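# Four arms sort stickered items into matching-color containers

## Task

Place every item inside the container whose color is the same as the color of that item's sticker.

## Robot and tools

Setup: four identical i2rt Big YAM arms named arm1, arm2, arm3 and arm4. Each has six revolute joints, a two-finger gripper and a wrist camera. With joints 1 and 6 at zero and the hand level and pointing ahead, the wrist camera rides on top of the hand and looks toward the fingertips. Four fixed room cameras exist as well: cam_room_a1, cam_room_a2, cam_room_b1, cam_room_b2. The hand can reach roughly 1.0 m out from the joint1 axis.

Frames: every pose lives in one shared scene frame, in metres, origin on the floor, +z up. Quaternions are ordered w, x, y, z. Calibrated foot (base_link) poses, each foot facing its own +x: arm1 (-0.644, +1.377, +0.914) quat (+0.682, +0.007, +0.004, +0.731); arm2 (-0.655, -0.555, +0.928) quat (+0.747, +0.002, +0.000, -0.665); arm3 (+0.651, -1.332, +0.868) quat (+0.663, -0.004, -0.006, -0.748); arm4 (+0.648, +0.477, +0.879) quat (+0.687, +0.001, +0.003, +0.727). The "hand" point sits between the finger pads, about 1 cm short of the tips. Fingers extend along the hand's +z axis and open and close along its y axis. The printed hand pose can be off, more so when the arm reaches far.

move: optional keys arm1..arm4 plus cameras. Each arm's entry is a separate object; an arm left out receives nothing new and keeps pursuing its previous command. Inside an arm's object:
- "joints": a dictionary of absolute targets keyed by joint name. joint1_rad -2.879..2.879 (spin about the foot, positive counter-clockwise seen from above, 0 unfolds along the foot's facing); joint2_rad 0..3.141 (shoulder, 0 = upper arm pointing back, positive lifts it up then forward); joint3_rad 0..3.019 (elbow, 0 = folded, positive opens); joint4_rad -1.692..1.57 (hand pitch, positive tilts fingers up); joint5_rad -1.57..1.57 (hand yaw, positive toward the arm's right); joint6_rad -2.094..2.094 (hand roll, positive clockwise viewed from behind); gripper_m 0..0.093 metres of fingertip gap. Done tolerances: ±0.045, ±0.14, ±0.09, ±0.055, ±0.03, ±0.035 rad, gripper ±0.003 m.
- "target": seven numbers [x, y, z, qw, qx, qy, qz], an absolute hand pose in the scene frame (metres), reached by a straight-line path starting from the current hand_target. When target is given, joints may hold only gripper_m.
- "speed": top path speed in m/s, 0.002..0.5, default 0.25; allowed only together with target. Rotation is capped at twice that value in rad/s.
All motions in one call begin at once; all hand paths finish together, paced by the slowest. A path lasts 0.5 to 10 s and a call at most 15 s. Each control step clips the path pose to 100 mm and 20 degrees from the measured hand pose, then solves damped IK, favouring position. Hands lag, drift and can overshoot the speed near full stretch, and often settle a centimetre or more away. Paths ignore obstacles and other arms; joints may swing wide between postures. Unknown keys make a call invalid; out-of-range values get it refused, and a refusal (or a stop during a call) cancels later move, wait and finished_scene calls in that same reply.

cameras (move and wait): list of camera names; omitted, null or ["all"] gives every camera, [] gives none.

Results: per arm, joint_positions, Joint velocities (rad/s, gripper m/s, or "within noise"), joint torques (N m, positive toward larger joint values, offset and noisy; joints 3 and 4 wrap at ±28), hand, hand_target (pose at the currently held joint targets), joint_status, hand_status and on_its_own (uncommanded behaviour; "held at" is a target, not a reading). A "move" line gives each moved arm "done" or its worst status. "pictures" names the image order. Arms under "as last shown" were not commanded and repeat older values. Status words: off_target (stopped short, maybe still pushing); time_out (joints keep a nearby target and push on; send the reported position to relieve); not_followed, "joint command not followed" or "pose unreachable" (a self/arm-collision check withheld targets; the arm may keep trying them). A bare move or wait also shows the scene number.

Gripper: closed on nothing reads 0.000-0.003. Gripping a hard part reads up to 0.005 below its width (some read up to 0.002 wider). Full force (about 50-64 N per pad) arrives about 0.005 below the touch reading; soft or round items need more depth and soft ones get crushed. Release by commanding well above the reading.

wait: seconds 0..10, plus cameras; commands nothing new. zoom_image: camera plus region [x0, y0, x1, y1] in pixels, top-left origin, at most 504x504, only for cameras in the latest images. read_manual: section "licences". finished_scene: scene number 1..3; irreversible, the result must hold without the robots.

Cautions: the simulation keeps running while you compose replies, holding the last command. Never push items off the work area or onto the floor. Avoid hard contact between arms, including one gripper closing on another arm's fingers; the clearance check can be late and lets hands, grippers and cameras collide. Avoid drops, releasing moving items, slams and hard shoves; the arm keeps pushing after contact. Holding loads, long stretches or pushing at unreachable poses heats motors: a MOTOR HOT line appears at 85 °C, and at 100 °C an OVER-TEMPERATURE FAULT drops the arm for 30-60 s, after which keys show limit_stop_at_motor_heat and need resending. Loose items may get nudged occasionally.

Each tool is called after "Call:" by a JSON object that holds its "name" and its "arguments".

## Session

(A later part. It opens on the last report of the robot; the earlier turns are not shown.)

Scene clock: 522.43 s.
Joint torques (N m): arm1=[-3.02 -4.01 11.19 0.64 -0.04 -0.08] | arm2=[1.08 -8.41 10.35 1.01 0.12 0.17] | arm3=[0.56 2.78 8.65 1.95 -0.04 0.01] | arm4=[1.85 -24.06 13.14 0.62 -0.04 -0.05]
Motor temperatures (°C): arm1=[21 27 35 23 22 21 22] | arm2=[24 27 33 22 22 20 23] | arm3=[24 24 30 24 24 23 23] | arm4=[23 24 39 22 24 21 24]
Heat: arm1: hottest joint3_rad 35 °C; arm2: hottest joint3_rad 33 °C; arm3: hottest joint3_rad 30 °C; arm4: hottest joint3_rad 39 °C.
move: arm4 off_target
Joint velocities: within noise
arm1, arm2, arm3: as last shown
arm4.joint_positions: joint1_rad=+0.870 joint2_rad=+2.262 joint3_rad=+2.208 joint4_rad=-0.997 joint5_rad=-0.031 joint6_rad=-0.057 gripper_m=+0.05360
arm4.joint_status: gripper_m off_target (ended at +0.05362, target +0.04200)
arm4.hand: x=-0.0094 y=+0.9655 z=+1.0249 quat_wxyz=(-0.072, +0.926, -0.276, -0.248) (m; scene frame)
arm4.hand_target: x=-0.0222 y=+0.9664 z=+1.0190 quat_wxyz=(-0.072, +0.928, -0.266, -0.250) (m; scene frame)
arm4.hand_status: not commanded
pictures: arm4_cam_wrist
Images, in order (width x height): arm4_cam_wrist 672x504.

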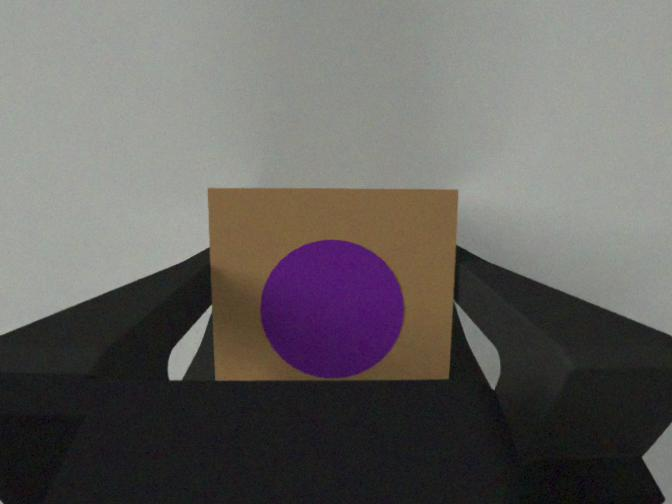

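Call:
{"name": "move", "arguments": {"arm4": {"target": [0.364, 0.693, 1.12, 0.0828, -0.9152, 0.3089, 0.2452], "speed": 0.25}, "cameras": ["arm4_cam_wrist"]}}

Scene clock: 556.47 s.
Joint torques (N m): arm1=[-2.61 -4.6 11.22 0.61 -0.04 -0.09] | arm2=[1.08 -8.35 10.35 1.03 0.12 0.16] | arm3=[0.5 2.78 8.59 2.02 -0.04 0.01] | arm4=[1.26 -4.95 9.33 0.34 0.21 0.15]
Motor temperatures (°C): arm1=[21 26 34 23 21 21 22] | arm2=[23 27 32 22 22 20 23] | arm3=[24 24 30 24 24 23 23] | arm4=[23 27 40 22 24 21 26]
Heat: arm1: hottest joint3_rad 34 °C; arm2: hottest joint3_rad 32 °C; arm3: hottest joint3_rad 30 °C; arm4: hottest joint3_rad 40 °C.
move: arm4 done
Joint velocities: within noise
arm1, arm2, arm3: as last shown
arm4.joint_positions: joint1_rad=+0.871 joint2_rad=+0.932 joint3_rad=+0.880 joint4_rad=-0.979 joint5_rad=+0.007 joint6_rad=-0.007 gripper_m=+0.05360
arm4.joint_status: not commanded
arm4.hand: x=+0.3635 y=+0.6945 z=+1.1239 quat_wxyz=(-0.086, +0.915, -0.303, -0.253) (m; scene frame)
arm4.hand_target: x=+0.3640 y=+0.6930 z=+1.1201 quat_wxyz=(-0.083, +0.915, -0.309, -0.245) (m; scene frame)
arm4.hand_status: done (0.004 m and 1.2 deg from the pose sent, 0.472 m and 4.2 deg at the start)
pictures: arm4_cam_wrist
Images, in order (width x height): arm4_cam_wrist 672x504.

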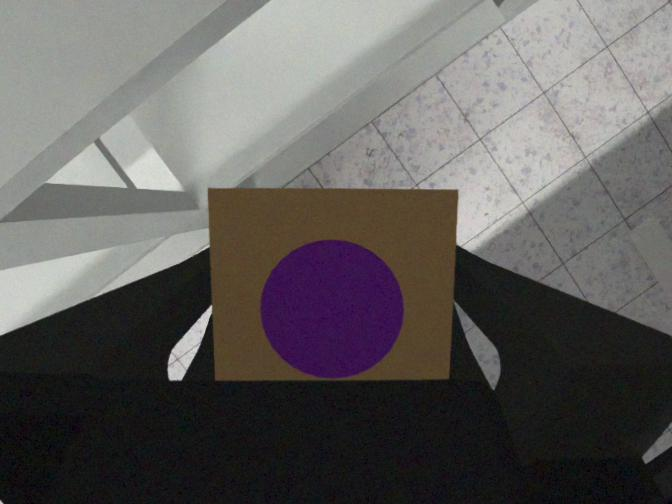

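Call:
{"name": "move", "arguments": {"arm4": {"joints": {"joint1_rad": -1.103}}, "cameras": []}}

Call:
{"name": "move", "arguments": {"arm4": {"target": [1.095, 0.735, 0.95, 0.25, -0.25, 0.933, 0.067], "speed": 0.25}, "cameras": ["arm4_cam_wrist", "cam_room_a2", "cam_room_a1"]}}

Call:
{"name": "zoom_image", "arguments": {"camera": "cam_room_a2", "region": [230, 260, 380, 380]}}

Scene clock: 563.63 s.
Joint torques (N m): arm1=[-2.78 -3.96 11.23 0.62 -0.03 -0.04] | arm2=[1.03 -8.41 10.29 1.07 0.11 0.17] | arm3=[0.44 2.67 8.58 1.98 -0.04 0.01] | arm4=[0.79 -4.54 9.33 0.53 0.05 0.16]
Motor temperatures (°C): arm1=[21 26 34 23 21 21 22] | arm2=[23 26 32 22 22 20 23] | arm3=[24 24 30 24 24 23 23] | arm4=[23 26 39 22 24 21 26]
Heat: arm1: hottest joint3_rad 34 °C; arm2: hottest joint3_rad 32 °C; arm3: hottest joint3_rad 30 °C; arm4: hottest joint3_rad 39 °C.
move: arm4 done
Joint velocities: within noise
arm1, arm2, arm3: as last shown
arm4.joint_positions: joint1_rad=-1.102 joint2_rad=+0.932 joint3_rad=+0.880 joint4_rad=-0.979 joint5_rad=+0.012 joint6_rad=-0.004 gripper_m=+0.05360
arm4.joint_status: all done
arm4.hand: x=+0.9602 y=+0.6557 z=+1.1210 quat_wxyz=(-0.256, +0.251, -0.931, -0.062) (m; scene frame)
arm4.hand_target: x=+0.9592 y=+0.6548 z=+1.1174 quat_wxyz=(-0.248, +0.246, -0.935, -0.062) (m; scene frame)
arm4.hand_status: not commanded
pictures: none
No camera images: "cameras" was empty.

Scene clock: 565.37 s.
Joint torques (N m): arm1=[-3.02 -4.78 11.34 0.7 -0.08 -0.02] | arm2=[1.08 -8.53 10.35 1.06 0.12 0.16] | arm3=[0.62 2.61 8.59 1.96 -0.05 0.02] | arm4=[0.79 -13.51 10.5 1.37 -0.02 0.1]
Motor temperatures (°C): arm1=[21 26 34 23 21 21 22] | arm2=[23 26 32 22 22 20 23] | arm3=[24 24 30 24 24 23 23] | arm4=[23 26 39 22 24 21 26]
Heat: arm1: hottest joint3_rad 34 °C; arm2: hottest joint3_rad 32 °C; arm3: hottest joint3_rad 30 °C; arm4: hottest joint3_rad 39 °C.
move: arm4 off_target
Joint velocities: within noise
arm1, arm2: as last shown
arm3.joint_positions: joint1_rad=-1.980 joint2_rad=+0.494 joint3_rad=+1.195 joint4_rad=-0.706 joint5_rad=+0.001 joint6_rad=-0.006 gripper_m=+0.09402
arm3.joint_status: not commanded
arm3.hand: x=+0.4273 y=-1.1920 z=+1.4802 quat_wxyz=(+0.182, -0.686, +0.188, +0.678) (m; scene frame)
arm3.hand_target: x=+0.4274 y=-1.1892 z=+1.4832 quat_wxyz=(+0.184, -0.683, +0.193, +0.680) (m; scene frame)
arm3.hand_status: not commanded
arm4.joint_positions: joint1_rad=-1.102 joint2_rad=+1.545 joint3_rad=+0.873 joint4_rad=-0.432 joint5_rad=+0.003 joint6_rad=-0.004 gripper_m=+0.05360
arm4.joint_status: not commanded
arm4.hand: x=+1.0722 y=+0.7223 z=+0.9300 quat_wxyz=(-0.222, +0.254, -0.940, -0.057) (m; scene frame)
arm4.hand_target: x=+1.0938 y=+0.7342 z=+0.9509 quat_wxyz=(-0.250, +0.250, -0.933, -0.067) (m; scene frame)
arm4.hand_status: off_target (0.033 m and 3.6 deg from the pose sent, 0.232 m and 0.9 deg at the start)
pictures: arm4_cam_wrist, cam_room_a1, cam_room_a2
Images, in order (width x height): arm4_cam_wrist 672x504, cam_room_a1 672x504, cam_room_a2 672x504.

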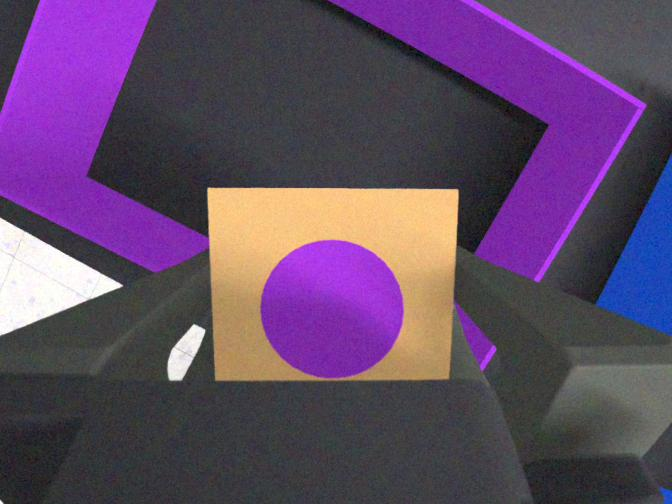

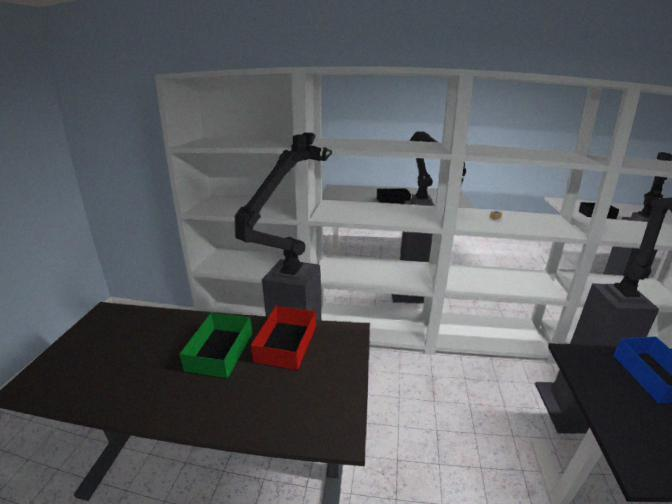

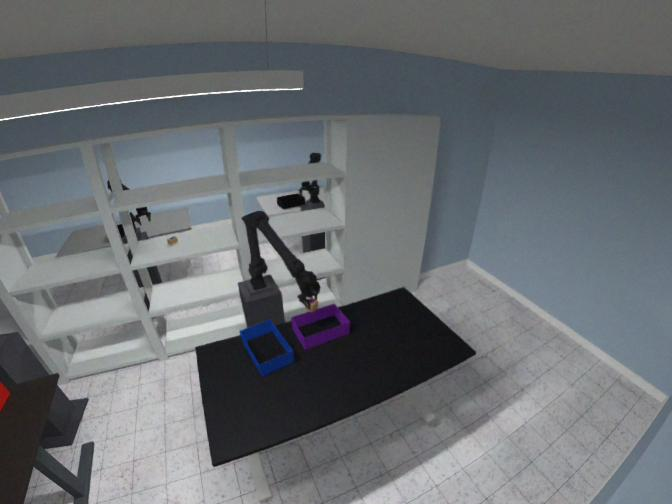

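Scaled by 3.360.

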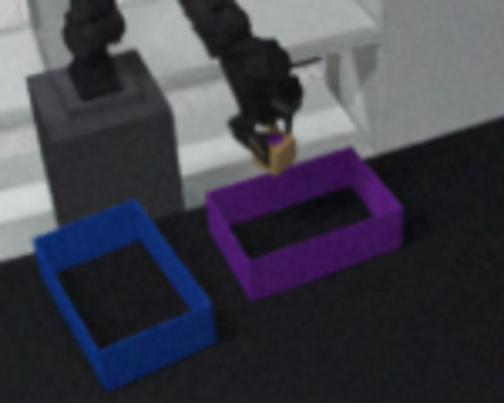

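Call:
{"name": "move", "arguments": {"arm4": {"target": [1.11, 0.755, 0.81, 0.25, -0.25, 0.933, 0.067], "speed": 0.15}, "cameras": ["arm4_cam_wrist"]}}

Scene clock: 580.97 s.
Joint torques (N m): arm1=[-2.9 -4.13 11.36 0.61 -0.07 -0.08] | arm2=[1.2 -8.41 10.3 1.09 0.12 0.17] | arm3=[0.5 2.61 8.61 2 -0.04 0.02] | arm4=[0.85 -15.79 6.98 1.31 0.25 0.16]
Motor temperatures (°C): arm1=[21 26 34 23 21 21 22] | arm2=[23 26 32 22 22 20 23] | arm3=[24 24 30 24 24 23 23] | arm4=[22 25 38 22 24 21 26]
Heat: arm1: hottest joint3_rad 34 °C; arm2: hottest joint3_rad 32 °C; arm3: hottest joint3_rad 30 °C; arm4: hottest joint3_rad 38 °C.
move: arm4 off_target
Joint velocities: within noise
arm1.joint_positions: joint1_rad=-2.244 joint2_rad=+1.109 joint3_rad=+0.882 joint4_rad=-1.051 joint5_rad=-0.007 joint6_rad=+0.002 gripper_m=+0.09294
arm1.joint_status: not commanded
arm1.hand: x=-0.3465 y=+1.1746 z=+1.0874 quat_wxyz=(-0.133, -0.294, -0.946, +0.041) (m; scene frame)
arm1.hand_target: x=-0.3480 y=+1.1711 z=+1.0900 quat_wxyz=(-0.133, -0.296, -0.945, +0.042) (m; scene frame)
arm1.hand_status: not commanded
arm2.joint_positions: joint1_rad=+2.117 joint2_rad=+1.129 joint3_rad=+0.862 joint4_rad=-0.988 joint5_rad=-0.001 joint6_rad=-0.009 gripper_m=+0.09289
arm2.joint_status: not commanded
arm2.hand: x=-0.3666 y=-0.3305 z=+1.0969 quat_wxyz=(-0.150, +0.326, -0.932, -0.052) (m; scene frame)
arm2.hand_target: x=-0.3719 y=-0.3330 z=+1.0902 quat_wxyz=(-0.140, +0.324, -0.935, -0.048) (m; scene frame)
arm2.hand_status: not commanded
arm3: as last shown
arm4.joint_positions: joint1_rad=-1.090 joint2_rad=+1.887 joint3_rad=+0.873 joint4_rad=-0.062 joint5_rad=+0.007 joint6_rad=+0.005 gripper_m=+0.05360
arm4.joint_status: not commanded
arm4.hand: x=+1.0975 y=+0.7431 z=+0.8045 quat_wxyz=(-0.234, +0.254, -0.936, -0.061) (m; scene frame)
arm4.hand_target: x=+1.1096 y=+0.7547 z=+0.8104 quat_wxyz=(-0.250, +0.250, -0.933, -0.067) (m; scene frame)
arm4.hand_status: off_target (0.018 m and 2.0 deg from the pose sent, 0.130 m and 3.6 deg at the start)
pictures: arm4_cam_wrist
Images, in order (width x height): arm4_cam_wrist 672x504.

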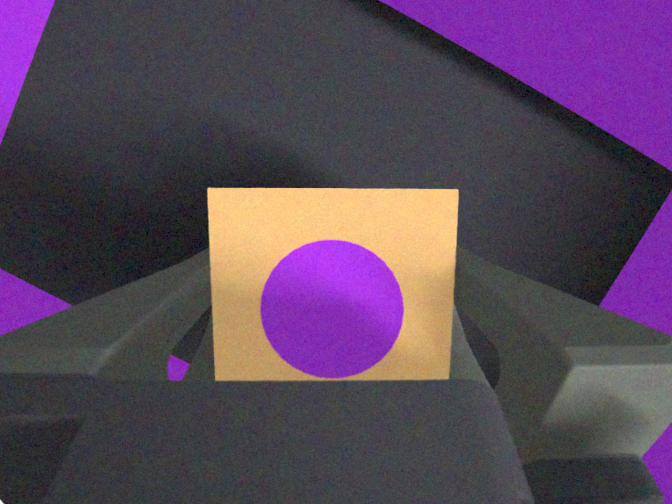

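Call:
{"name": "move", "arguments": {"arm4": {"target": [1.11, 0.755, 0.77, 0.25, -0.25, 0.933, 0.067], "speed": 0.08}, "cameras": ["arm4_cam_wrist"]}}

Scene clock: 584.37 s.
Joint torques (N m): arm1=[-2.61 -4.48 11.41 0.73 -0.06 -0.03] | arm2=[1.08 -8.41 10.3 1.03 0.11 0.17] | arm3=[0.5 2.73 8.59 1.99 -0.04 0.01] | arm4=[1.38 -15.38 6.42 1.39 0.22 0.18]
Motor temperatures (°C): arm1=[21 26 34 23 21 21 22] | arm2=[23 26 32 22 22 20 23] | arm3=[24 24 30 24 24 23 23] | arm4=[22 25 37 22 24 21 26]
Heat: arm1: hottest joint3_rad 34 °C; arm2: hottest joint3_rad 32 °C; arm3: hottest joint3_rad 30 °C; arm4: hottest joint3_rad 37 °C.
move: arm4 off_target
Joint velocities: within noise
arm1, arm2, arm3: as last shown
arm4.joint_positions: joint1_rad=-1.090 joint2_rad=+1.983 joint3_rad=+0.873 joint4_rad=+0.038 joint5_rad=+0.007 joint6_rad=+0.005 gripper_m=+0.05360
arm4.joint_status: not commanded
arm4.hand: x=+1.0979 y=+0.7433 z=+0.7684 quat_wxyz=(-0.236, +0.254, -0.936, -0.062) (m; scene frame)
arm4.hand_target: x=+1.1096 y=+0.7547 z=+0.7705 quat_wxyz=(-0.250, +0.250, -0.933, -0.067) (m; scene frame)
arm4.hand_status: off_target (0.017 m and 1.8 deg from the pose sent, 0.039 m and 2.0 deg at the start)
pictures: arm4_cam_wrist
Images, in order (width x height): arm4_cam_wrist 672x504.

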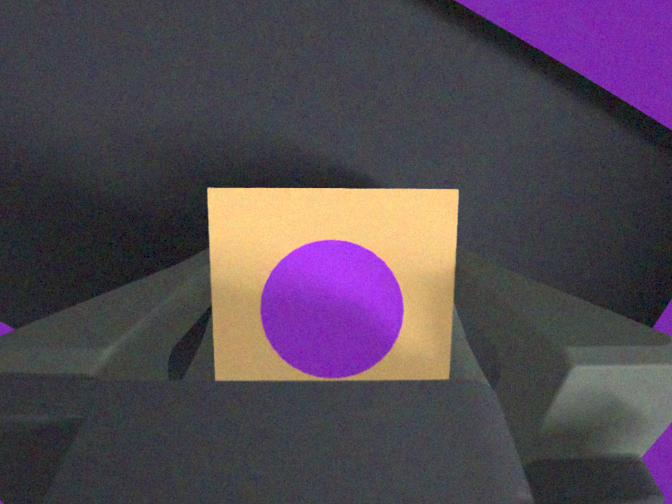

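Call:
{"name": "move", "arguments": {"arm4": {"target": [1.11, 0.755, 0.75, 0.25, -0.25, 0.933, 0.067], "speed": 0.06}, "cameras": ["arm4_cam_wrist"]}}

Scene clock: 589.90 s.
Joint torques (N m): arm1=[-3.08 -4.84 11.41 0.68 -0.07 -0.06] | arm2=[1.14 -8.41 10.29 1.07 0.12 0.16] | arm3=[0.44 2.61 8.62 2.02 -0.04 0.01] | arm4=[1.32 -15.09 6.13 1.47 0.2 0.12]
Motor temperatures (°C): arm1=[21 25 34 23 21 21 22] | arm2=[23 26 32 22 22 20 23] | arm3=[24 24 30 24 24 23 23] | arm4=[22 25 37 22 24 21 26]
Heat: arm1: hottest joint3_rad 34 °C; arm2: hottest joint3_rad 32 °C; arm3: hottest joint3_rad 30 °C; arm4: hottest joint3_rad 37 °C.
move: arm4 off_target
Joint velocities: within noise
arm1, arm2, arm3: as last shown
arm4.joint_positions: joint1_rad=-1.090 joint2_rad=+2.030 joint3_rad=+0.877 joint4_rad=+0.086 joint5_rad=+0.007 joint6_rad=+0.008 gripper_m=+0.05360
arm4.joint_status: not commanded
arm4.hand: x=+1.0988 y=+0.7438 z=+0.7515 quat_wxyz=(-0.239, +0.253, -0.936, -0.063) (m; scene frame)
arm4.hand_target: x=+1.1094 y=+0.7547 z=+0.7503 quat_wxyz=(-0.250, +0.250, -0.933, -0.067) (m; scene frame)
arm4.hand_status: off_target (0.016 m and 1.4 deg from the pose sent, 0.025 m and 1.8 deg at the start)
pictures: arm4_cam_wrist
Images, in order (width x height): arm4_cam_wrist 672x504.

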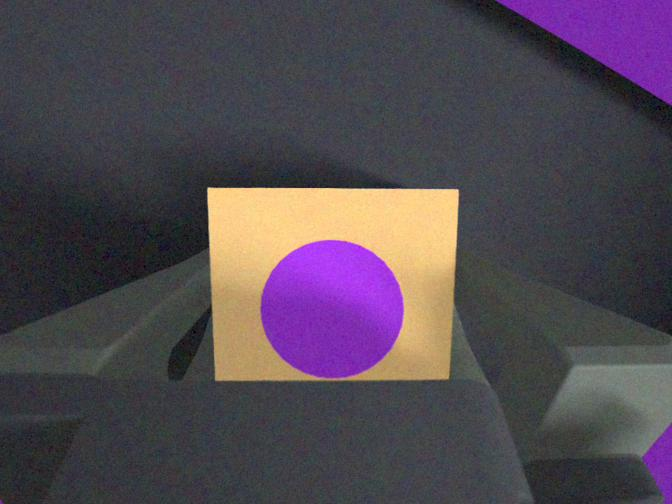

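Call:
{"name": "move", "arguments": {"arm4": {"target": [1.11, 0.755, 0.735, 0.25, -0.25, 0.933, 0.067], "speed": 0.06}, "cameras": ["arm4_cam_wrist"]}}

Scene clock: 593.70 s.
Joint torques (N m): arm1=[-2.43 -4.78 11.15 0.72 -0.02 -0.01] | arm2=[1.08 -8.41 10.32 1.05 0.11 0.17] | arm3=[0.56 2.61 8.61 1.98 -0.05 0] | arm4=[1.38 -14.04 5.65 1.37 0.2 0.14]
Motor temperatures (°C): arm1=[21 25 34 23 21 21 22] | arm2=[23 26 32 22 22 20 23] | arm3=[24 24 30 24 24 23 23] | arm4=[22 25 36 22 24 21 26]
Heat: arm1: hottest joint3_rad 34 °C; arm2: hottest joint3_rad 32 °C; arm3: hottest joint3_rad 30 °C; arm4: hottest joint3_rad 36 °C.
move: arm4 off_target
Joint velocities: within noise
arm1, arm2, arm3: as last shown
arm4.joint_positions: joint1_rad=-1.090 joint2_rad=+2.049 joint3_rad=+0.891 joint4_rad=+0.125 joint5_rad=+0.007 joint6_rad=+0.009 gripper_m=+0.05360
arm4.joint_status: not commanded
arm4.hand: x=+1.1082 y=+0.7494 z=+0.7504 quat_wxyz=(-0.254, +0.251, -0.932, -0.067) (m; scene frame)
arm4.hand_target: x=+1.1094 y=+0.7546 z=+0.7355 quat_wxyz=(-0.250, +0.250, -0.933, -0.067) (m; scene frame)
arm4.hand_status: off_target (0.016 m and 0.5 deg from the pose sent, 0.023 m and 1.4 deg at the start)
pictures: arm4_cam_wrist
Images, in order (width x height): arm4_cam_wrist 672x504.

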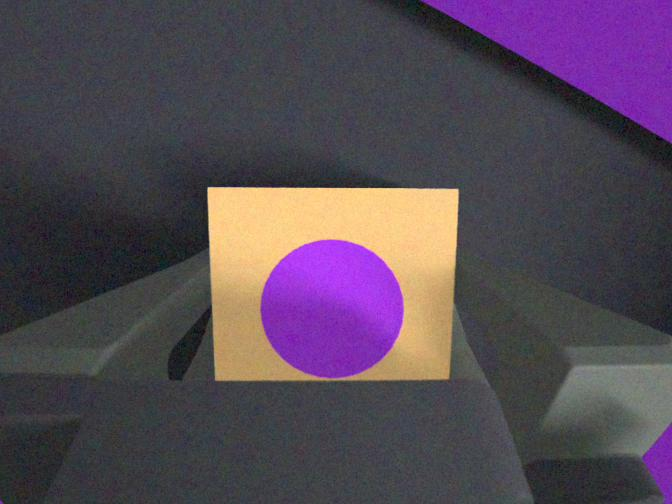

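Call:
{"name": "move", "arguments": {"arm4": {"joints": {"gripper_m": 0.068}}, "cameras": ["arm4_cam_wrist"]}}

Call:
{"name": "move", "arguments": {"arm4": {"target": [1.02, 0.70, 0.95, 0.25, -0.25, 0.933, 0.067], "speed": 0.25}, "cameras": ["arm4_cam_wrist", "cam_room_a2"]}}

Scene clock: 598.53 s.
Joint torques (N m): arm1=[-2.84 -4.54 11.28 0.54 -0.05 -0.03] | arm2=[1.2 -8.47 10.28 1.09 0.12 0.17] | arm3=[0.44 2.61 8.57 2 -0.05 0] | arm4=[1.38 -15.44 5.49 1.33 0.22 0.13]
Motor temperatures (°C): arm1=[21 25 34 23 21 21 22] | arm2=[23 26 32 22 22 20 23] | arm3=[24 24 30 24 24 23 23] | arm4=[22 25 36 22 24 21 26]
Heat: arm1: hottest joint3_rad 34 °C; arm2: hottest joint3_rad 32 °C; arm3: hottest joint3_rad 30 °C; arm4: hottest joint3_rad 36 °C.
move: arm4 done
Joint velocities: within noise
arm1, arm2, arm3: as last shown
arm2.hand: x=-0.3667 y=-0.3306 z=+1.0968 quat_wxyz=(-0.150, +0.326, -0.932, -0.052) (m; scene frame)
arm2.hand_target: x=-0.3721 y=-0.3330 z=+1.0900 quat_wxyz=(-0.140, +0.324, -0.935, -0.048) (m; scene frame)
arm4.joint_positions: joint1_rad=-1.090 joint2_rad=+2.067 joint3_rad=+0.891 joint4_rad=+0.125 joint5_rad=+0.007 joint6_rad=+0.009 gripper_m=+0.06791
arm4.joint_status: all done
arm4.hand: x=+1.1042 y=+0.7469 z=+0.7412 quat_wxyz=(-0.246, +0.252, -0.934, -0.065) (m; scene frame)
arm4.hand_target: x=+1.1094 y=+0.7546 z=+0.7355 quat_wxyz=(-0.250, +0.250, -0.933, -0.067) (m; scene frame)
arm4.hand_status: not commanded
pictures: arm4_cam_wrist
Images, in order (width x height): arm4_cam_wrist 672x504.

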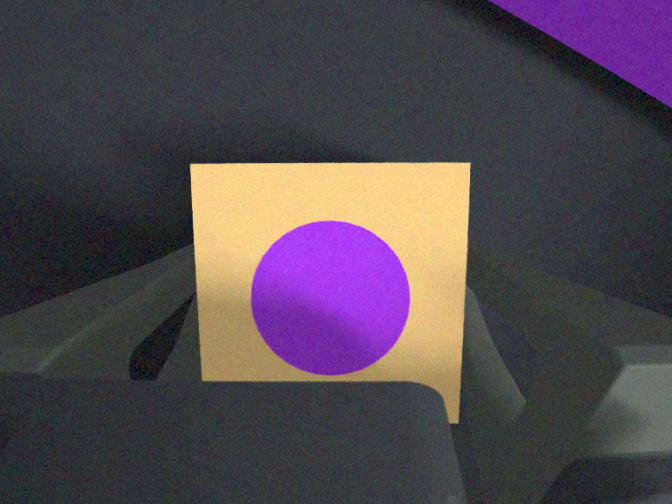

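Scene clock: 600.17 s.
Joint torques (N m): arm1=[-2.55 -5.42 11.26 0.43 -0.03 -0.04] | arm2=[1.08 -8.47 10.32 1.07 0.11 0.17] | arm3=[0.56 2.61 8.61 1.98 -0.04 0] | arm4=[1.38 -9.23 7.41 0.36 0.22 0.14]
Motor temperatures (°C): arm1=[21 25 34 23 21 21 22] | arm2=[23 26 32 22 22 20 23] | arm3=[24 24 30 24 24 23 23] | arm4=[22 25 35 22 24 21 26]
Heat: arm1: hottest joint3_rad 34 °C; arm2: hottest joint3_rad 32 °C; arm3: hottest joint3_rad 30 °C; arm4: hottest joint3_rad 35 °C.
move: arm4 done
Joint velocities: within noise
arm1, arm2, arm3: as last shown
arm2.hand: x=-0.3666 y=-0.3305 z=+1.0969 quat_wxyz=(-0.150, +0.326, -0.932, -0.052) (m; scene frame)
arm2.hand_target: x=-0.3719 y=-0.3330 z=+1.0902 quat_wxyz=(-0.140, +0.324, -0.935, -0.048) (m; scene frame)
arm4.joint_positions: joint1_rad=-1.090 joint2_rad=+1.334 joint3_rad=+0.705 joint4_rad=-0.387 joint5_rad=+0.007 joint6_rad=+0.009 gripper_m=+0.06791
arm4.joint_status: not commanded
arm4.hand: x=+1.0251 y=+0.7000 z=+0.9575 quat_wxyz=(-0.262, +0.250, -0.929, -0.070) (m; scene frame)
arm4.hand_target: x=+1.0200 y=+0.6999 z=+0.9502 quat_wxyz=(-0.250, +0.250, -0.933, -0.067) (m; scene frame)
arm4.hand_status: done (0.009 m and 1.5 deg from the pose sent, 0.230 m and 0.6 deg at the start)
pictures: arm4_cam_wrist, cam_room_a2
Images, in order (width x height): arm4_cam_wrist 672x504, cam_room_a2 672x504.

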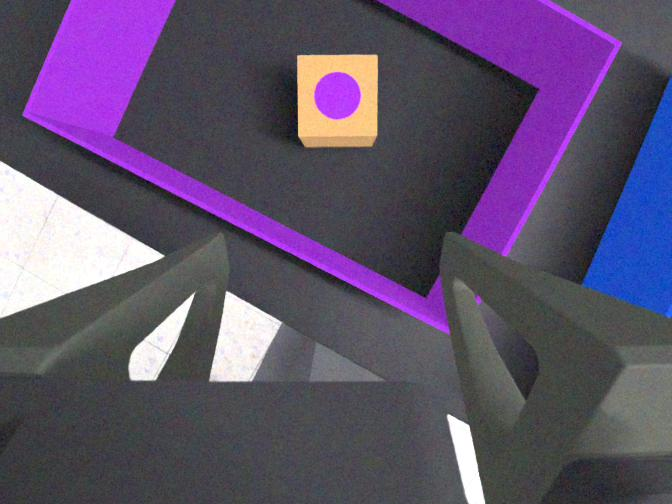

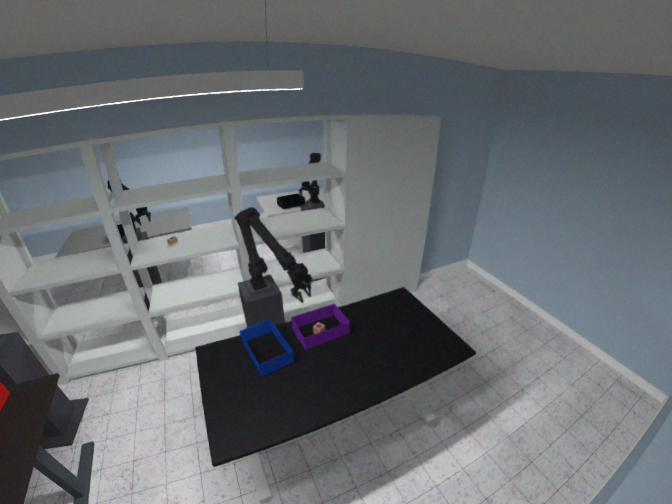

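Call:
{"name": "move", "arguments": {"arm4": {"joints": {"joint1_rad": 2.178, "joint2_rad": 0.44, "joint3_rad": 0.729, "joint4_rad": -1.337, "joint5_rad": 0, "joint6_rad": 0, "gripper_m": 0.093}}, "cameras": []}}

Call:
{"name": "move", "arguments": {"arm4": {"target": [-0.025, -0.049, 1.075, -0.1246, -0.8735, -0.3008, 0.3618], "speed": 0.25}, "cameras": ["arm4_cam_wrist", "cam_room_a2"]}}

Scene clock: 641.13 s.
Joint torques (N m): arm1=[-2.55 -4.37 11.51 0.62 -0.05 0] | arm2=[1.08 -8.53 10.29 1.07 0.11 0.17] | arm3=[0.5 2.67 8.61 2.02 -0.05 0] | arm4=[1.26 1.32 10.63 0.42 0.17 -0.01]
Motor temperatures (°C): arm1=[21 25 34 23 21 21 22] | arm2=[23 26 32 22 22 20 23] | arm3=[24 24 30 24 24 23 23] | arm4=[22 24 33 22 24 21 25]
Heat: arm1: hottest joint3_rad 34 °C; arm2: hottest joint3_rad 32 °C; arm3: hottest joint3_rad 30 °C; arm4: hottest joint3_rad 33 °C.
move: arm4 done
Joint velocities: within noise
arm1, arm2, arm3: as last shown
arm2.hand: x=-0.3667 y=-0.3306 z=+1.0968 quat_wxyz=(-0.150, +0.326, -0.932, -0.052) (m; scene frame)
arm2.hand_target: x=-0.3721 y=-0.3330 z=+1.0900 quat_wxyz=(-0.140, +0.324, -0.935, -0.048) (m; scene frame)
arm4.joint_positions: joint1_rad=+2.174 joint2_rad=+0.444 joint3_rad=+0.705 joint4_rad=-1.326 joint5_rad=-0.002 joint6_rad=+0.009 gripper_m=+0.09294
arm4.joint_status: all done
arm4.hand: x=+0.4931 y=+0.3574 z=+1.1186 quat_wxyz=(+0.084, +0.916, +0.310, -0.239) (m; scene frame)
arm4.hand_target: x=+0.4936 y=+0.3572 z=+1.1294 quat_wxyz=(+0.085, +0.913, +0.314, -0.247) (m; scene frame)
arm4.hand_status: not commanded
pictures: none
No camera images: "cameras" was empty.

Scene clock: 644.70 s.
Joint torques (N m): arm1=[-2.08 -4.95 11.32 0.69 -0.01 -0.07] | arm2=[1.03 -8.47 10.29 1.06 0.11 0.17] | arm3=[0.56 2.73 8.59 1.99 -0.04 0] | arm4=[1.61 -24.7 13.61 0.73 0.18 -0.03]
Motor temperatures (°C): arm1=[21 25 34 23 21 21 22] | arm2=[23 26 32 22 22 20 23] | arm3=[24 24 30 24 24 23 23] | arm4=[22 24 34 22 24 21 25]
Heat: arm1: hottest joint3_rad 34 °C; arm2: hottest joint3_rad 32 °C; arm3: hottest joint3_rad 30 °C; arm4: hottest joint3_rad 34 °C.
move: arm4 off_target
Joint velocities: within noise
arm1, arm2: as last shown
arm2.hand: x=-0.3666 y=-0.3305 z=+1.0969 quat_wxyz=(-0.150, +0.326, -0.932, -0.052) (m; scene frame)
arm2.hand_target: x=-0.3719 y=-0.3330 z=+1.0902 quat_wxyz=(-0.140, +0.324, -0.935, -0.048) (m; scene frame)
arm3.joint_positions: joint1_rad=-1.980 joint2_rad=+0.494 joint3_rad=+1.195 joint4_rad=-0.706 joint5_rad=+0.001 joint6_rad=-0.006 gripper_m=+0.09402
arm3.joint_status: not commanded
arm3.hand: x=+0.4273 y=-1.1920 z=+1.4802 quat_wxyz=(+0.182, -0.686, +0.188, +0.678) (m; scene frame)
arm3.hand_target: x=+0.4274 y=-1.1892 z=+1.4832 quat_wxyz=(+0.184, -0.683, +0.193, +0.680) (m; scene frame)
arm3.hand_status: not commanded
arm4.joint_positions: joint1_rad=+2.174 joint2_rad=+2.175 joint3_rad=+2.068 joint4_rad=-0.698 joint5_rad=-0.002 joint6_rad=+0.009 gripper_m=+0.09294
arm4.joint_status: not commanded
arm4.hand: x=-0.0176 y=-0.0386 z=+1.0699 quat_wxyz=(+0.124, +0.878, +0.297, -0.355) (m; scene frame)
arm4.hand_target: x=-0.0244 y=-0.0484 z=+1.0752 quat_wxyz=(+0.125, +0.873, +0.301, -0.363) (m; scene frame)
arm4.hand_status: off_target (0.014 m and 1.0 deg from the pose sent, 0.660 m and 15.6 deg at the start)
pictures: arm4_cam_wrist, cam_room_a2
Images, in order (width x height): arm4_cam_wrist 672x504, cam_room_a2 672x504.

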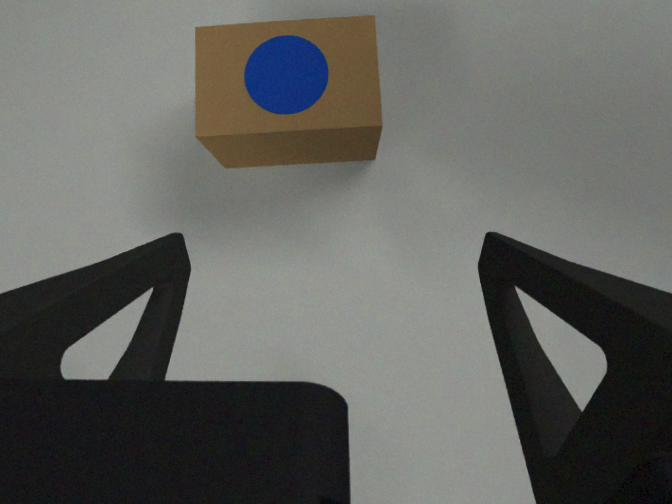

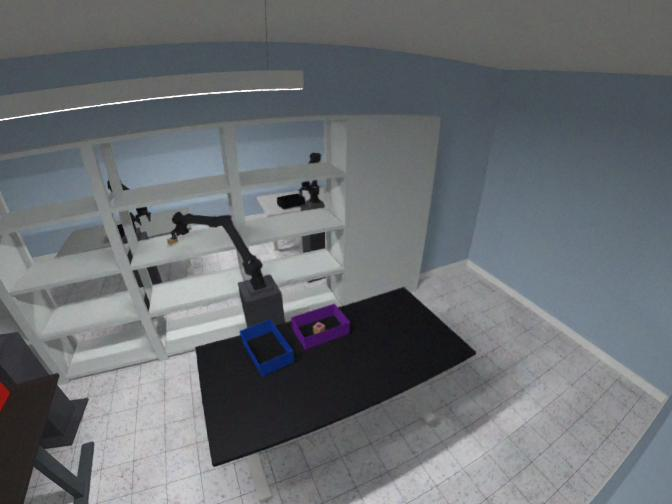

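Call:
{"name": "move", "arguments": {"arm4": {"target": [-0.036, -0.077, 1.066, -0.148, -0.8489, -0.3174, 0.3959], "speed": 0.15}, "cameras": ["arm4_cam_wrist"]}}

Scene clock: 659.10 s.
Joint torques (N m): arm1=[-2.78 -4.48 11.18 0.59 -0.07 -0.05] | arm2=[1.2 -8.35 10.3 1.05 0.12 0.16] | arm3=[0.44 2.55 8.61 1.99 -0.05 0.01] | arm4=[1.14 -24.41 13.6 1.72 -0.04 -0.09]
Motor temperatures (°C): arm1=[21 25 34 23 21 21 22] | arm2=[23 26 32 22 22 20 23] | arm3=[24 24 30 24 24 23 23] | arm4=[22 24 35 22 24 21 25]
Heat: arm1: hottest joint3_rad 34 °C; arm2: hottest joint3_rad 32 °C; arm3: hottest joint3_rad 30 °C; arm4: hottest joint3_rad 35 °C.
move: arm4 off_target
Joint velocities: within noise
arm1.joint_positions: joint1_rad=-2.244 joint2_rad=+1.109 joint3_rad=+0.882 joint4_rad=-1.051 joint5_rad=-0.007 joint6_rad=+0.002 gripper_m=+0.09294
arm1.joint_status: not commanded
arm1.hand: x=-0.3465 y=+1.1746 z=+1.0874 quat_wxyz=(-0.133, -0.294, -0.946, +0.041) (m; scene frame)
arm1.hand_target: x=-0.3480 y=+1.1711 z=+1.0900 quat_wxyz=(-0.133, -0.296, -0.945, +0.042) (m; scene frame)
arm1.hand_status: not commanded
arm2.joint_positions: joint1_rad=+2.117 joint2_rad=+1.129 joint3_rad=+0.862 joint4_rad=-0.988 joint5_rad=-0.001 joint6_rad=-0.009 gripper_m=+0.09289
arm2.joint_status: not commanded
arm2.hand: x=-0.3666 y=-0.3305 z=+1.0969 quat_wxyz=(-0.150, +0.326, -0.932, -0.052) (m; scene frame)
arm2.hand_target: x=-0.3719 y=-0.3330 z=+1.0902 quat_wxyz=(-0.140, +0.324, -0.935, -0.048) (m; scene frame)
arm2.hand_status: not commanded
arm3: as last shown
arm4.joint_positions: joint1_rad=+2.182 joint2_rad=+2.215 joint3_rad=+2.082 joint4_rad=-0.610 joint5_rad=-0.027 joint6_rad=-0.011 gripper_m=+0.09294
arm4.joint_status: not commanded
arm4.hand: x=-0.0264 y=-0.0601 z=+1.0599 quat_wxyz=(+0.142, +0.860, +0.310, -0.379) (m; scene frame)
arm4.hand_target: x=-0.0346 y=-0.0758 z=+1.0662 quat_wxyz=(+0.148, +0.849, +0.317, -0.396) (m; scene frame)
arm4.hand_status: off_target (0.020 m and 2.5 deg from the pose sent, 0.043 m and 6.8 deg at the start)
pictures: arm4_cam_wrist
Images, in order (width x height): arm4_cam_wrist 672x504.

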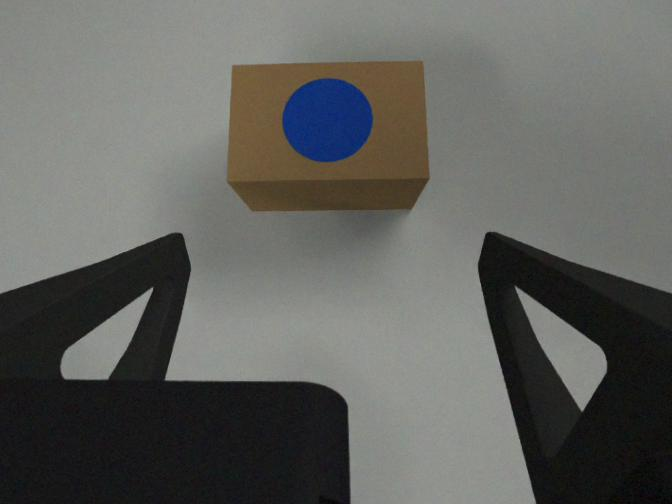

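Call:
{"name": "move", "arguments": {"arm4": {"target": [-0.081, -0.117, 1.018, -0.148, -0.8489, -0.3174, 0.3959], "speed": 0.1}, "cameras": ["arm4_cam_wrist"]}}

Scene clock: 669.53 s.
Joint torques (N m): arm1=[-2.78 -4.37 11.29 0.66 -0.07 -0.07] | arm2=[1.14 -8.35 10.28 1.03 0.11 0.17] | arm3=[0.5 2.49 8.59 2 -0.05 0] | arm4=[1.32 -27.11 13.55 0.85 0 -0.06]
Motor temperatures (°C): arm1=[21 25 34 23 21 21 22] | arm2=[23 26 32 22 22 20 23] | arm3=[24 24 30 24 24 23 23] | arm4=[22 26 40 22 24 21 25]
Heat: arm1: hottest joint3_rad 34 °C; arm2: hottest joint3_rad 32 °C; arm3: hottest joint3_rad 30 °C; arm4: hottest joint3_rad 40 °C.
move: arm4 off_target
Joint velocities: within noise
arm1, arm2, arm3: as last shown
arm2.hand: x=-0.3667 y=-0.3306 z=+1.0968 quat_wxyz=(-0.150, +0.326, -0.932, -0.052) (m; scene frame)
arm2.hand_target: x=-0.3721 y=-0.3330 z=+1.0900 quat_wxyz=(-0.140, +0.324, -0.935, -0.048) (m; scene frame)
arm4.joint_positions: joint1_rad=+2.186 joint2_rad=+2.485 joint3_rad=+2.467 joint4_rad=-0.686 joint5_rad=-0.026 joint6_rad=-0.013 gripper_m=+0.09294
arm4.joint_status: not commanded
arm4.hand: x=-0.0791 y=-0.1055 z=+1.0264 quat_wxyz=(+0.148, +0.852, +0.309, -0.396) (m; scene frame)
arm4.hand_target: x=-0.0800 y=-0.1163 z=+1.0179 quat_wxyz=(+0.148, +0.848, +0.317, -0.397) (m; scene frame)
arm4.hand_status: off_target (0.014 m and 1.0 deg from the pose sent, 0.089 m and 2.5 deg at the start)
pictures: arm4_cam_wrist
Images, in order (width x height): arm4_cam_wrist 672x504.

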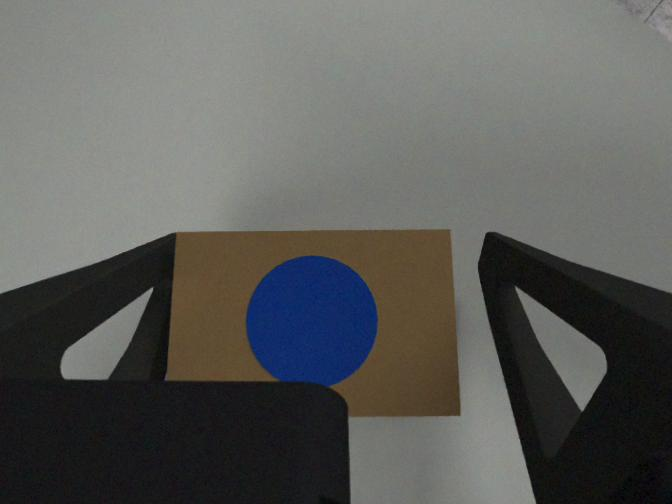

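Call:
{"name": "move", "arguments": {"arm4": {"joints": {"gripper_m": 0.056}}, "cameras": ["arm4_cam_wrist"]}}

Call:
{"name": "move", "arguments": {"arm4": {"target": [0.35, 0.244, 1.12, -0.148, -0.8489, -0.3174, 0.3959], "speed": 0.25}, "cameras": ["arm4_cam_wrist"]}}

Scene clock: 675.60 s.
Joint torques (N m): arm1=[-2.55 -4.54 11.29 0.64 -0.05 -0.06] | arm2=[1.2 -8.41 10.29 1.06 0.12 0.17] | arm3=[0.73 2.67 8.62 2 -0.05 0.01] | arm4=[1.55 -27.05 13.53 0.79 0.01 -0.06]
Motor temperatures (°C): arm1=[21 25 34 23 21 21 22] | arm2=[23 26 32 22 22 20 23] | arm3=[24 24 30 24 24 23 23] | arm4=[22 26 40 22 24 21 25]
Heat: arm1: hottest joint3_rad 34 °C; arm2: hottest joint3_rad 32 °C; arm3: hottest joint3_rad 30 °C; arm4: hottest joint3_rad 40 °C.
move: arm4 off_target
Joint velocities: within noise
arm1, arm2, arm3: as last shown
arm4.joint_positions: joint1_rad=+2.186 joint2_rad=+2.485 joint3_rad=+2.467 joint4_rad=-0.686 joint5_rad=-0.027 joint6_rad=-0.013 gripper_m=+0.06955
arm4.joint_status: gripper_m off_target (ended at +0.06958, target +0.05600)
arm4.hand: x=-0.0790 y=-0.1055 z=+1.0264 quat_wxyz=(+0.148, +0.852, +0.309, -0.396) (m; scene frame)
arm4.hand_target: x=-0.0800 y=-0.1163 z=+1.0179 quat_wxyz=(+0.148, +0.848, +0.317, -0.397) (m; scene frame)
arm4.hand_status: not commanded
pictures: arm4_cam_wrist
Images, in order (width x height): arm4_cam_wrist 672x504.

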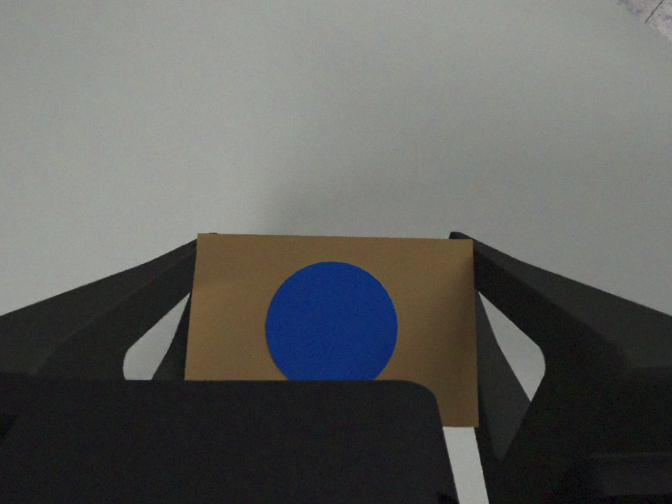

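Scene clock: 678.53 s.
Joint torques (N m): arm1=[-2.43 -4.95 11.19 0.68 -0.04 -0.06] | arm2=[1.14 -8.53 10.28 1.09 0.12 0.17] | arm3=[0.62 2.67 8.62 1.99 -0.05 0.02] | arm4=[0.32 -2.9 9.52 0.79 -0.05 -0.09]
Motor temperatures (°C): arm1=[21 25 34 23 21 21 22] | arm2=[23 26 32 22 22 20 23] | arm3=[24 24 30 24 24 23 23] | arm4=[22 26 39 22 24 21 25]
Heat: arm1: hottest joint3_rad 34 °C; arm2: hottest joint3_rad 32 °C; arm3: hottest joint3_rad 30 °C; arm4: hottest joint3_rad 39 °C.
move: arm4 done
Joint velocities: within noise
arm1, arm2, arm3: as last shown
arm4.joint_positions: joint1_rad=+2.163 joint2_rad=+0.817 joint3_rad=+0.676 joint4_rad=-0.546 joint5_rad=-0.055 joint6_rad=-0.035 gripper_m=+0.06955
arm4.joint_status: not commanded
arm4.hand: x=+0.3512 y=+0.2414 z=+1.1248 quat_wxyz=(+0.153, +0.846, +0.313, -0.403) (m; scene frame)
arm4.hand_target: x=+0.3500 y=+0.2440 z=+1.1201 quat_wxyz=(+0.148, +0.849, +0.317, -0.396) (m; scene frame)
arm4.hand_status: done (0.006 m and 1.1 deg from the pose sent, 0.561 m and 1.0 deg at the start)
pictures: arm4_cam_wrist
Images, in order (width x height): arm4_cam_wrist 672x504.

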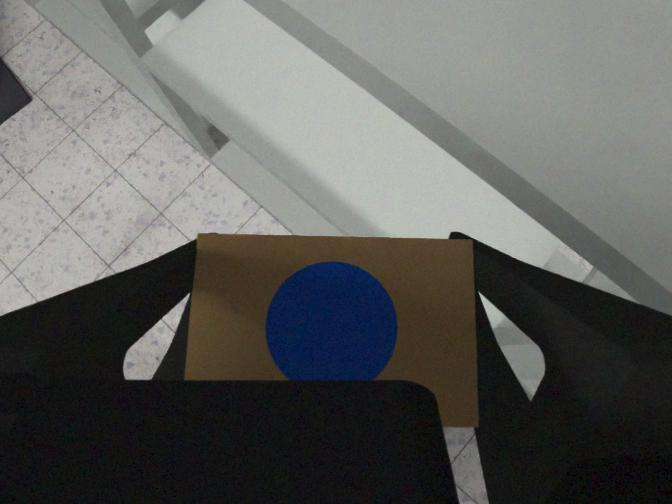

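Call:
{"name": "move", "arguments": {"arm4": {"joints": {"joint2_rad": 0.44, "joint3_rad": 0.729, "joint4_rad": -1.337}}, "cameras": []}}

Call:
{"name": "move", "arguments": {"arm4": {"joints": {"joint1_rad": -1.76, "joint5_rad": 0, "joint6_rad": 0}}, "cameras": []}}

Call:
{"name": "move", "arguments": {"arm4": {"target": [1.125, 0.395, 0.92, 0.4027, 0.0, 0.9153, 0.0], "speed": 0.25}, "cameras": ["arm4_cam_wrist", "cam_room_a2"]}}

Scene clock: 700.17 s.
Joint torques (N m): arm1=[-3.02 -4.37 11.26 0.57 -0.06 -0.04] | arm2=[1.14 -8.47 10.3 1.07 0.11 0.17] | arm3=[0.62 2.73 8.58 1.99 -0.03 0.01] | arm4=[0.26 1.79 12.26 0.44 -0.09 -0.08]
Motor temperatures (°C): arm1=[21 25 34 23 21 21 21] | arm2=[23 26 32 22 22 20 23] | arm3=[24 24 30 24 24 23 23] | arm4=[22 25 39 22 24 21 26]
Heat: arm1: hottest joint3_rad 34 °C; arm2: hottest joint3_rad 32 °C; arm3: hottest joint3_rad 30 °C; arm4: hottest joint3_rad 39 °C.
move: arm4 done
Joint velocities: within noise
arm1, arm2, arm3: as last shown
arm4.joint_positions: joint1_rad=+2.163 joint2_rad=+0.439 joint3_rad=+0.681 joint4_rad=-1.326 joint5_rad=-0.056 joint6_rad=-0.035 gripper_m=+0.06955
arm4.joint_status: all done
arm4.hand: x=+0.5002 y=+0.3541 z=+1.1078 quat_wxyz=(+0.099, +0.911, +0.331, -0.224) (m; scene frame)
arm4.hand_target: x=+0.4968 y=+0.3530 z=+1.1296 quat_wxyz=(+0.103, +0.906, +0.333, -0.242) (m; scene frame)
arm4.hand_status: not commanded
pictures: none
No camera images: "cameras" was empty.

Scene clock: 702.80 s.
Joint torques (N m): arm1=[-2.73 -4.25 11.12 0.66 -0.01 -0.05] | arm2=[1.14 -8.35 10.3 1.09 0.11 0.17] | arm3=[0.44 2.78 8.59 2.02 -0.04 0.01] | arm4=[0.91 1.49 12.26 0.5 0.07 0.14]
Motor temperatures (°C): arm1=[21 25 34 23 21 21 21] | arm2=[23 26 32 22 22 20 23] | arm3=[24 24 30 24 24 23 23] | arm4=[22 25 39 22 24 21 26]
Heat: arm1: hottest joint3_rad 34 °C; arm2: hottest joint3_rad 32 °C; arm3: hottest joint3_rad 30 °C; arm4: hottest joint3_rad 39 °C.
move: arm4 done
Joint velocities: within noise
arm1, arm2, arm3: as last shown
arm4.joint_positions: joint1_rad=-1.756 joint2_rad=+0.439 joint3_rad=+0.681 joint4_rad=-1.327 joint5_rad=+0.002 joint6_rad=-0.011 gripper_m=+0.06955
arm4.joint_status: all done
arm4.hand: x=+0.8408 y=+0.4526 z=+1.1056 quat_wxyz=(-0.238, -0.057, -0.969, +0.019) (m; scene frame)
arm4.hand_target: x=+0.8443 y=+0.4516 z=+1.1273 quat_wxyz=(-0.255, -0.064, -0.965, +0.019) (m; scene frame)
arm4.hand_status: not commanded
pictures: none
No camera images: "cameras" was empty.

Scene clock: 704.93 s.
Joint torques (N m): arm1=[-3.14 -4.19 11.3 0.7 -0.06 -0.07] | arm2=[1.2 -8.29 10.3 1.05 0.11 0.17] | arm3=[0.5 2.84 8.62 2.02 -0.04 0] | arm4=[0.44 -10.4 8.66 1.78 -0.13 -0.07]
Motor temperatures (°C): arm1=[21 25 34 23 21 21 21] | arm2=[23 26 32 22 22 20 23] | arm3=[24 24 30 24 24 23 23] | arm4=[22 25 39 22 24 21 26]
Heat: arm1: hottest joint3_rad 34 °C; arm2: hottest joint3_rad 32 °C; arm3: hottest joint3_rad 30 °C; arm4: hottest joint3_rad 39 °C.
move: arm4 off_target
Joint velocities: within noise
arm1, arm2, arm3: as last shown
arm4.joint_positions: joint1_rad=-1.850 joint2_rad=+1.514 joint3_rad=+0.569 joint4_rad=+0.144 joint5_rad=-0.169 joint6_rad=-0.141 gripper_m=+0.06955
arm4.joint_status: not commanded
arm4.hand: x=+1.1040 y=+0.4031 z=+0.9049 quat_wxyz=(-0.380, -0.006, -0.925, -0.008) (m; scene frame)
arm4.hand_target: x=+1.1238 y=+0.3952 z=+0.9207 quat_wxyz=(-0.403, +0.000, -0.915, +0.000) (m; scene frame)
arm4.hand_status: off_target (0.027 m and 3.1 deg from the pose sent, 0.344 m and 21.0 deg at the start)
pictures: arm4_cam_wrist, cam_room_a2
Images, in order (width x height): arm4_cam_wrist 672x504, cam_room_a2 672x504.

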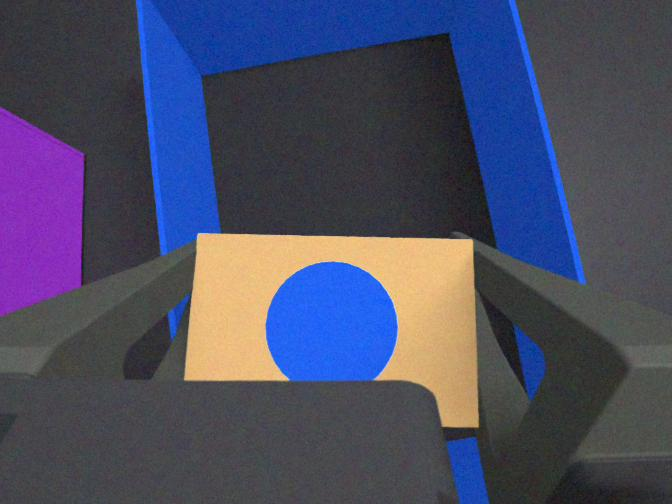

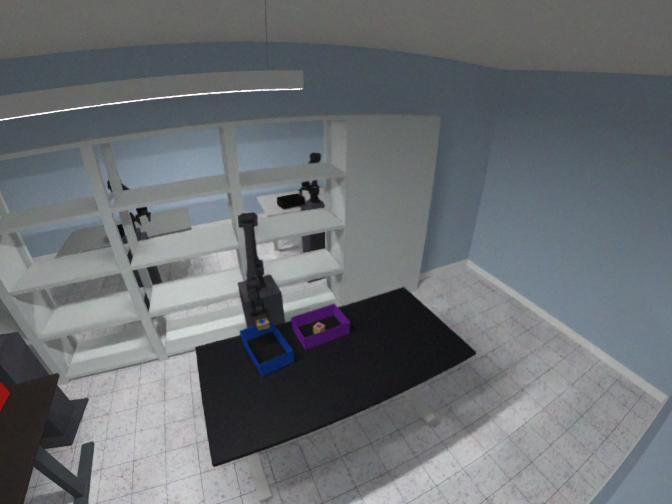

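Call:
{"name": "move", "arguments": {"arm4": {"target": [1.165, 0.39, 0.785, 0.4027, 0.0, 0.9153, 0.0], "speed": 0.15}, "cameras": ["arm4_cam_wrist"]}}

Call:
{"name": "move", "arguments": {"arm4": {"target": [1.165, 0.39, 0.752, 0.4027, 0.0, 0.9153, 0.0], "speed": 0.06}, "cameras": ["arm4_cam_wrist"]}}

Scene clock: 717.50 s.
Joint torques (N m): arm1=[-2.14 -5.01 11.22 0.58 -0.03 -0.03] | arm2=[1.14 -8.47 10.29 1.07 0.11 0.17] | arm3=[0.73 2.73 8.58 1.96 -0.05 0.01] | arm4=[0.85 -14.39 4.88 1.89 0.12 -0.01]
Motor temperatures (°C): arm1=[21 25 35 23 21 21 21] | arm2=[23 26 32 22 22 20 23] | arm3=[24 24 30 24 24 23 23] | arm4=[22 25 39 22 24 21 26]
Heat: arm1: hottest joint3_rad 35 °C; arm2: hottest joint3_rad 32 °C; arm3: hottest joint3_rad 30 °C; arm4: hottest joint3_rad 39 °C.
move: arm4 off_target
Joint velocities: within noise
arm1, arm2: as last shown
arm3.joint_positions: joint1_rad=-1.980 joint2_rad=+0.494 joint3_rad=+1.195 joint4_rad=-0.706 joint5_rad=+0.001 joint6_rad=-0.006 gripper_m=+0.09402
arm3.joint_status: not commanded
arm3.hand: x=+0.4273 y=-1.1920 z=+1.4802 quat_wxyz=(+0.182, -0.686, +0.188, +0.678) (m; scene frame)
arm3.hand_target: x=+0.4274 y=-1.1892 z=+1.4832 quat_wxyz=(+0.184, -0.683, +0.193, +0.680) (m; scene frame)
arm3.hand_status: not commanded
arm4.joint_positions: joint1_rad=-1.850 joint2_rad=+2.004 joint3_rad=+0.683 joint4_rad=+0.539 joint5_rad=-0.167 joint6_rad=-0.141 gripper_m=+0.06955
arm4.joint_status: not commanded
arm4.hand: x=+1.1507 y=+0.3917 z=+0.7810 quat_wxyz=(-0.388, -0.005, -0.922, -0.005) (m; scene frame)
arm4.hand_target: x=+1.1646 y=+0.3901 z=+0.7852 quat_wxyz=(-0.403, +0.000, -0.915, +0.000) (m; scene frame)
arm4.hand_status: off_target (0.015 m and 2.0 deg from the pose sent, 0.135 m and 3.1 deg at the start)
pictures: arm4_cam_wrist
Images, in order (width x height): arm4_cam_wrist 672x504.

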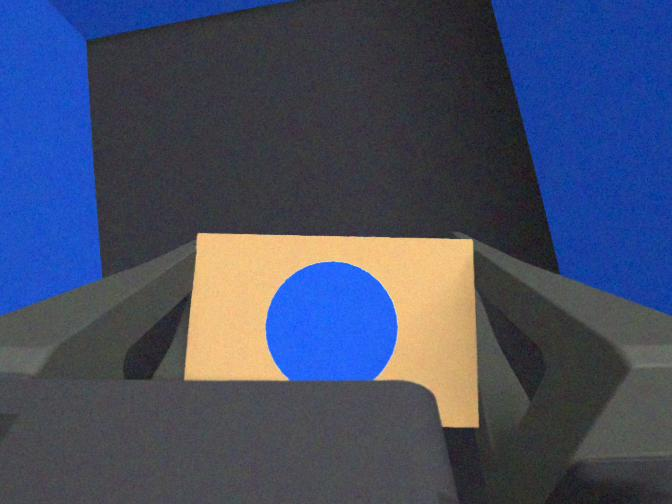

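Scene clock: 718.63 s.
Joint torques (N m): arm1=[-2.67 -4.89 11.32 0.54 0.01 -0.08] | arm2=[1.2 -8.47 10.3 1.07 0.11 0.16] | arm3=[0.56 2.61 8.61 1.98 -0.05 0.02] | arm4=[0.97 -14.51 4.15 1.76 0.13 -0.03]
Motor temperatures (°C): arm1=[21 25 35 23 21 21 21] | arm2=[23 26 32 22 22 20 23] | arm3=[24 24 30 24 24 23 23] | arm4=[22 25 39 22 24 21 26]
Heat: arm1: hottest joint3_rad 35 °C; arm2: hottest joint3_rad 32 °C; arm3: hottest joint3_rad 30 °C; arm4: hottest joint3_rad 39 °C.
move: arm4 done
Joint velocities: within noise
arm1.joint_positions: joint1_rad=-2.244 joint2_rad=+1.109 joint3_rad=+0.882 joint4_rad=-1.051 joint5_rad=-0.007 joint6_rad=+0.002 gripper_m=+0.09294
arm1.joint_status: not commanded
arm1.hand: x=-0.3465 y=+1.1746 z=+1.0874 quat_wxyz=(-0.133, -0.294, -0.946, +0.041) (m; scene frame)
arm1.hand_target: x=-0.3480 y=+1.1711 z=+1.0900 quat_wxyz=(-0.133, -0.296, -0.945, +0.042) (m; scene frame)
arm1.hand_status: not commanded
arm2.joint_positions: joint1_rad=+2.117 joint2_rad=+1.129 joint3_rad=+0.862 joint4_rad=-0.988 joint5_rad=-0.001 joint6_rad=-0.009 gripper_m=+0.09289
arm2.joint_status: not commanded
arm2.hand: x=-0.3667 y=-0.3306 z=+1.0968 quat_wxyz=(-0.150, +0.326, -0.932, -0.052) (m; scene frame)
arm2.hand_target: x=-0.3721 y=-0.3330 z=+1.0900 quat_wxyz=(-0.140, +0.324, -0.935, -0.048) (m; scene frame)
arm2.hand_status: not commanded
arm3: as last shown
arm4.joint_positions: joint1_rad=-1.850 joint2_rad=+2.103 joint3_rad=+0.708 joint4_rad=+0.624 joint5_rad=-0.167 joint6_rad=-0.141 gripper_m=+0.06955
arm4.joint_status: not commanded
arm4.hand: x=+1.1548 y=+0.3906 z=+0.7535 quat_wxyz=(-0.393, -0.004, -0.919, -0.004) (m; scene frame)
arm4.hand_target: x=+1.1648 y=+0.3901 z=+0.7523 quat_wxyz=(-0.403, +0.000, -0.915, +0.000) (m; scene frame)
arm4.hand_status: done (0.010 m and 1.3 deg from the pose sent, 0.032 m and 2.0 deg at the start)
pictures: arm4_cam_wrist
Images, in order (width x height): arm4_cam_wrist 672x504.

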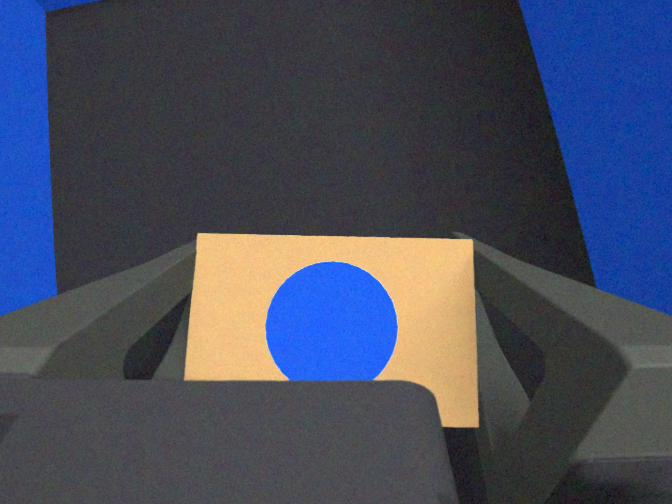

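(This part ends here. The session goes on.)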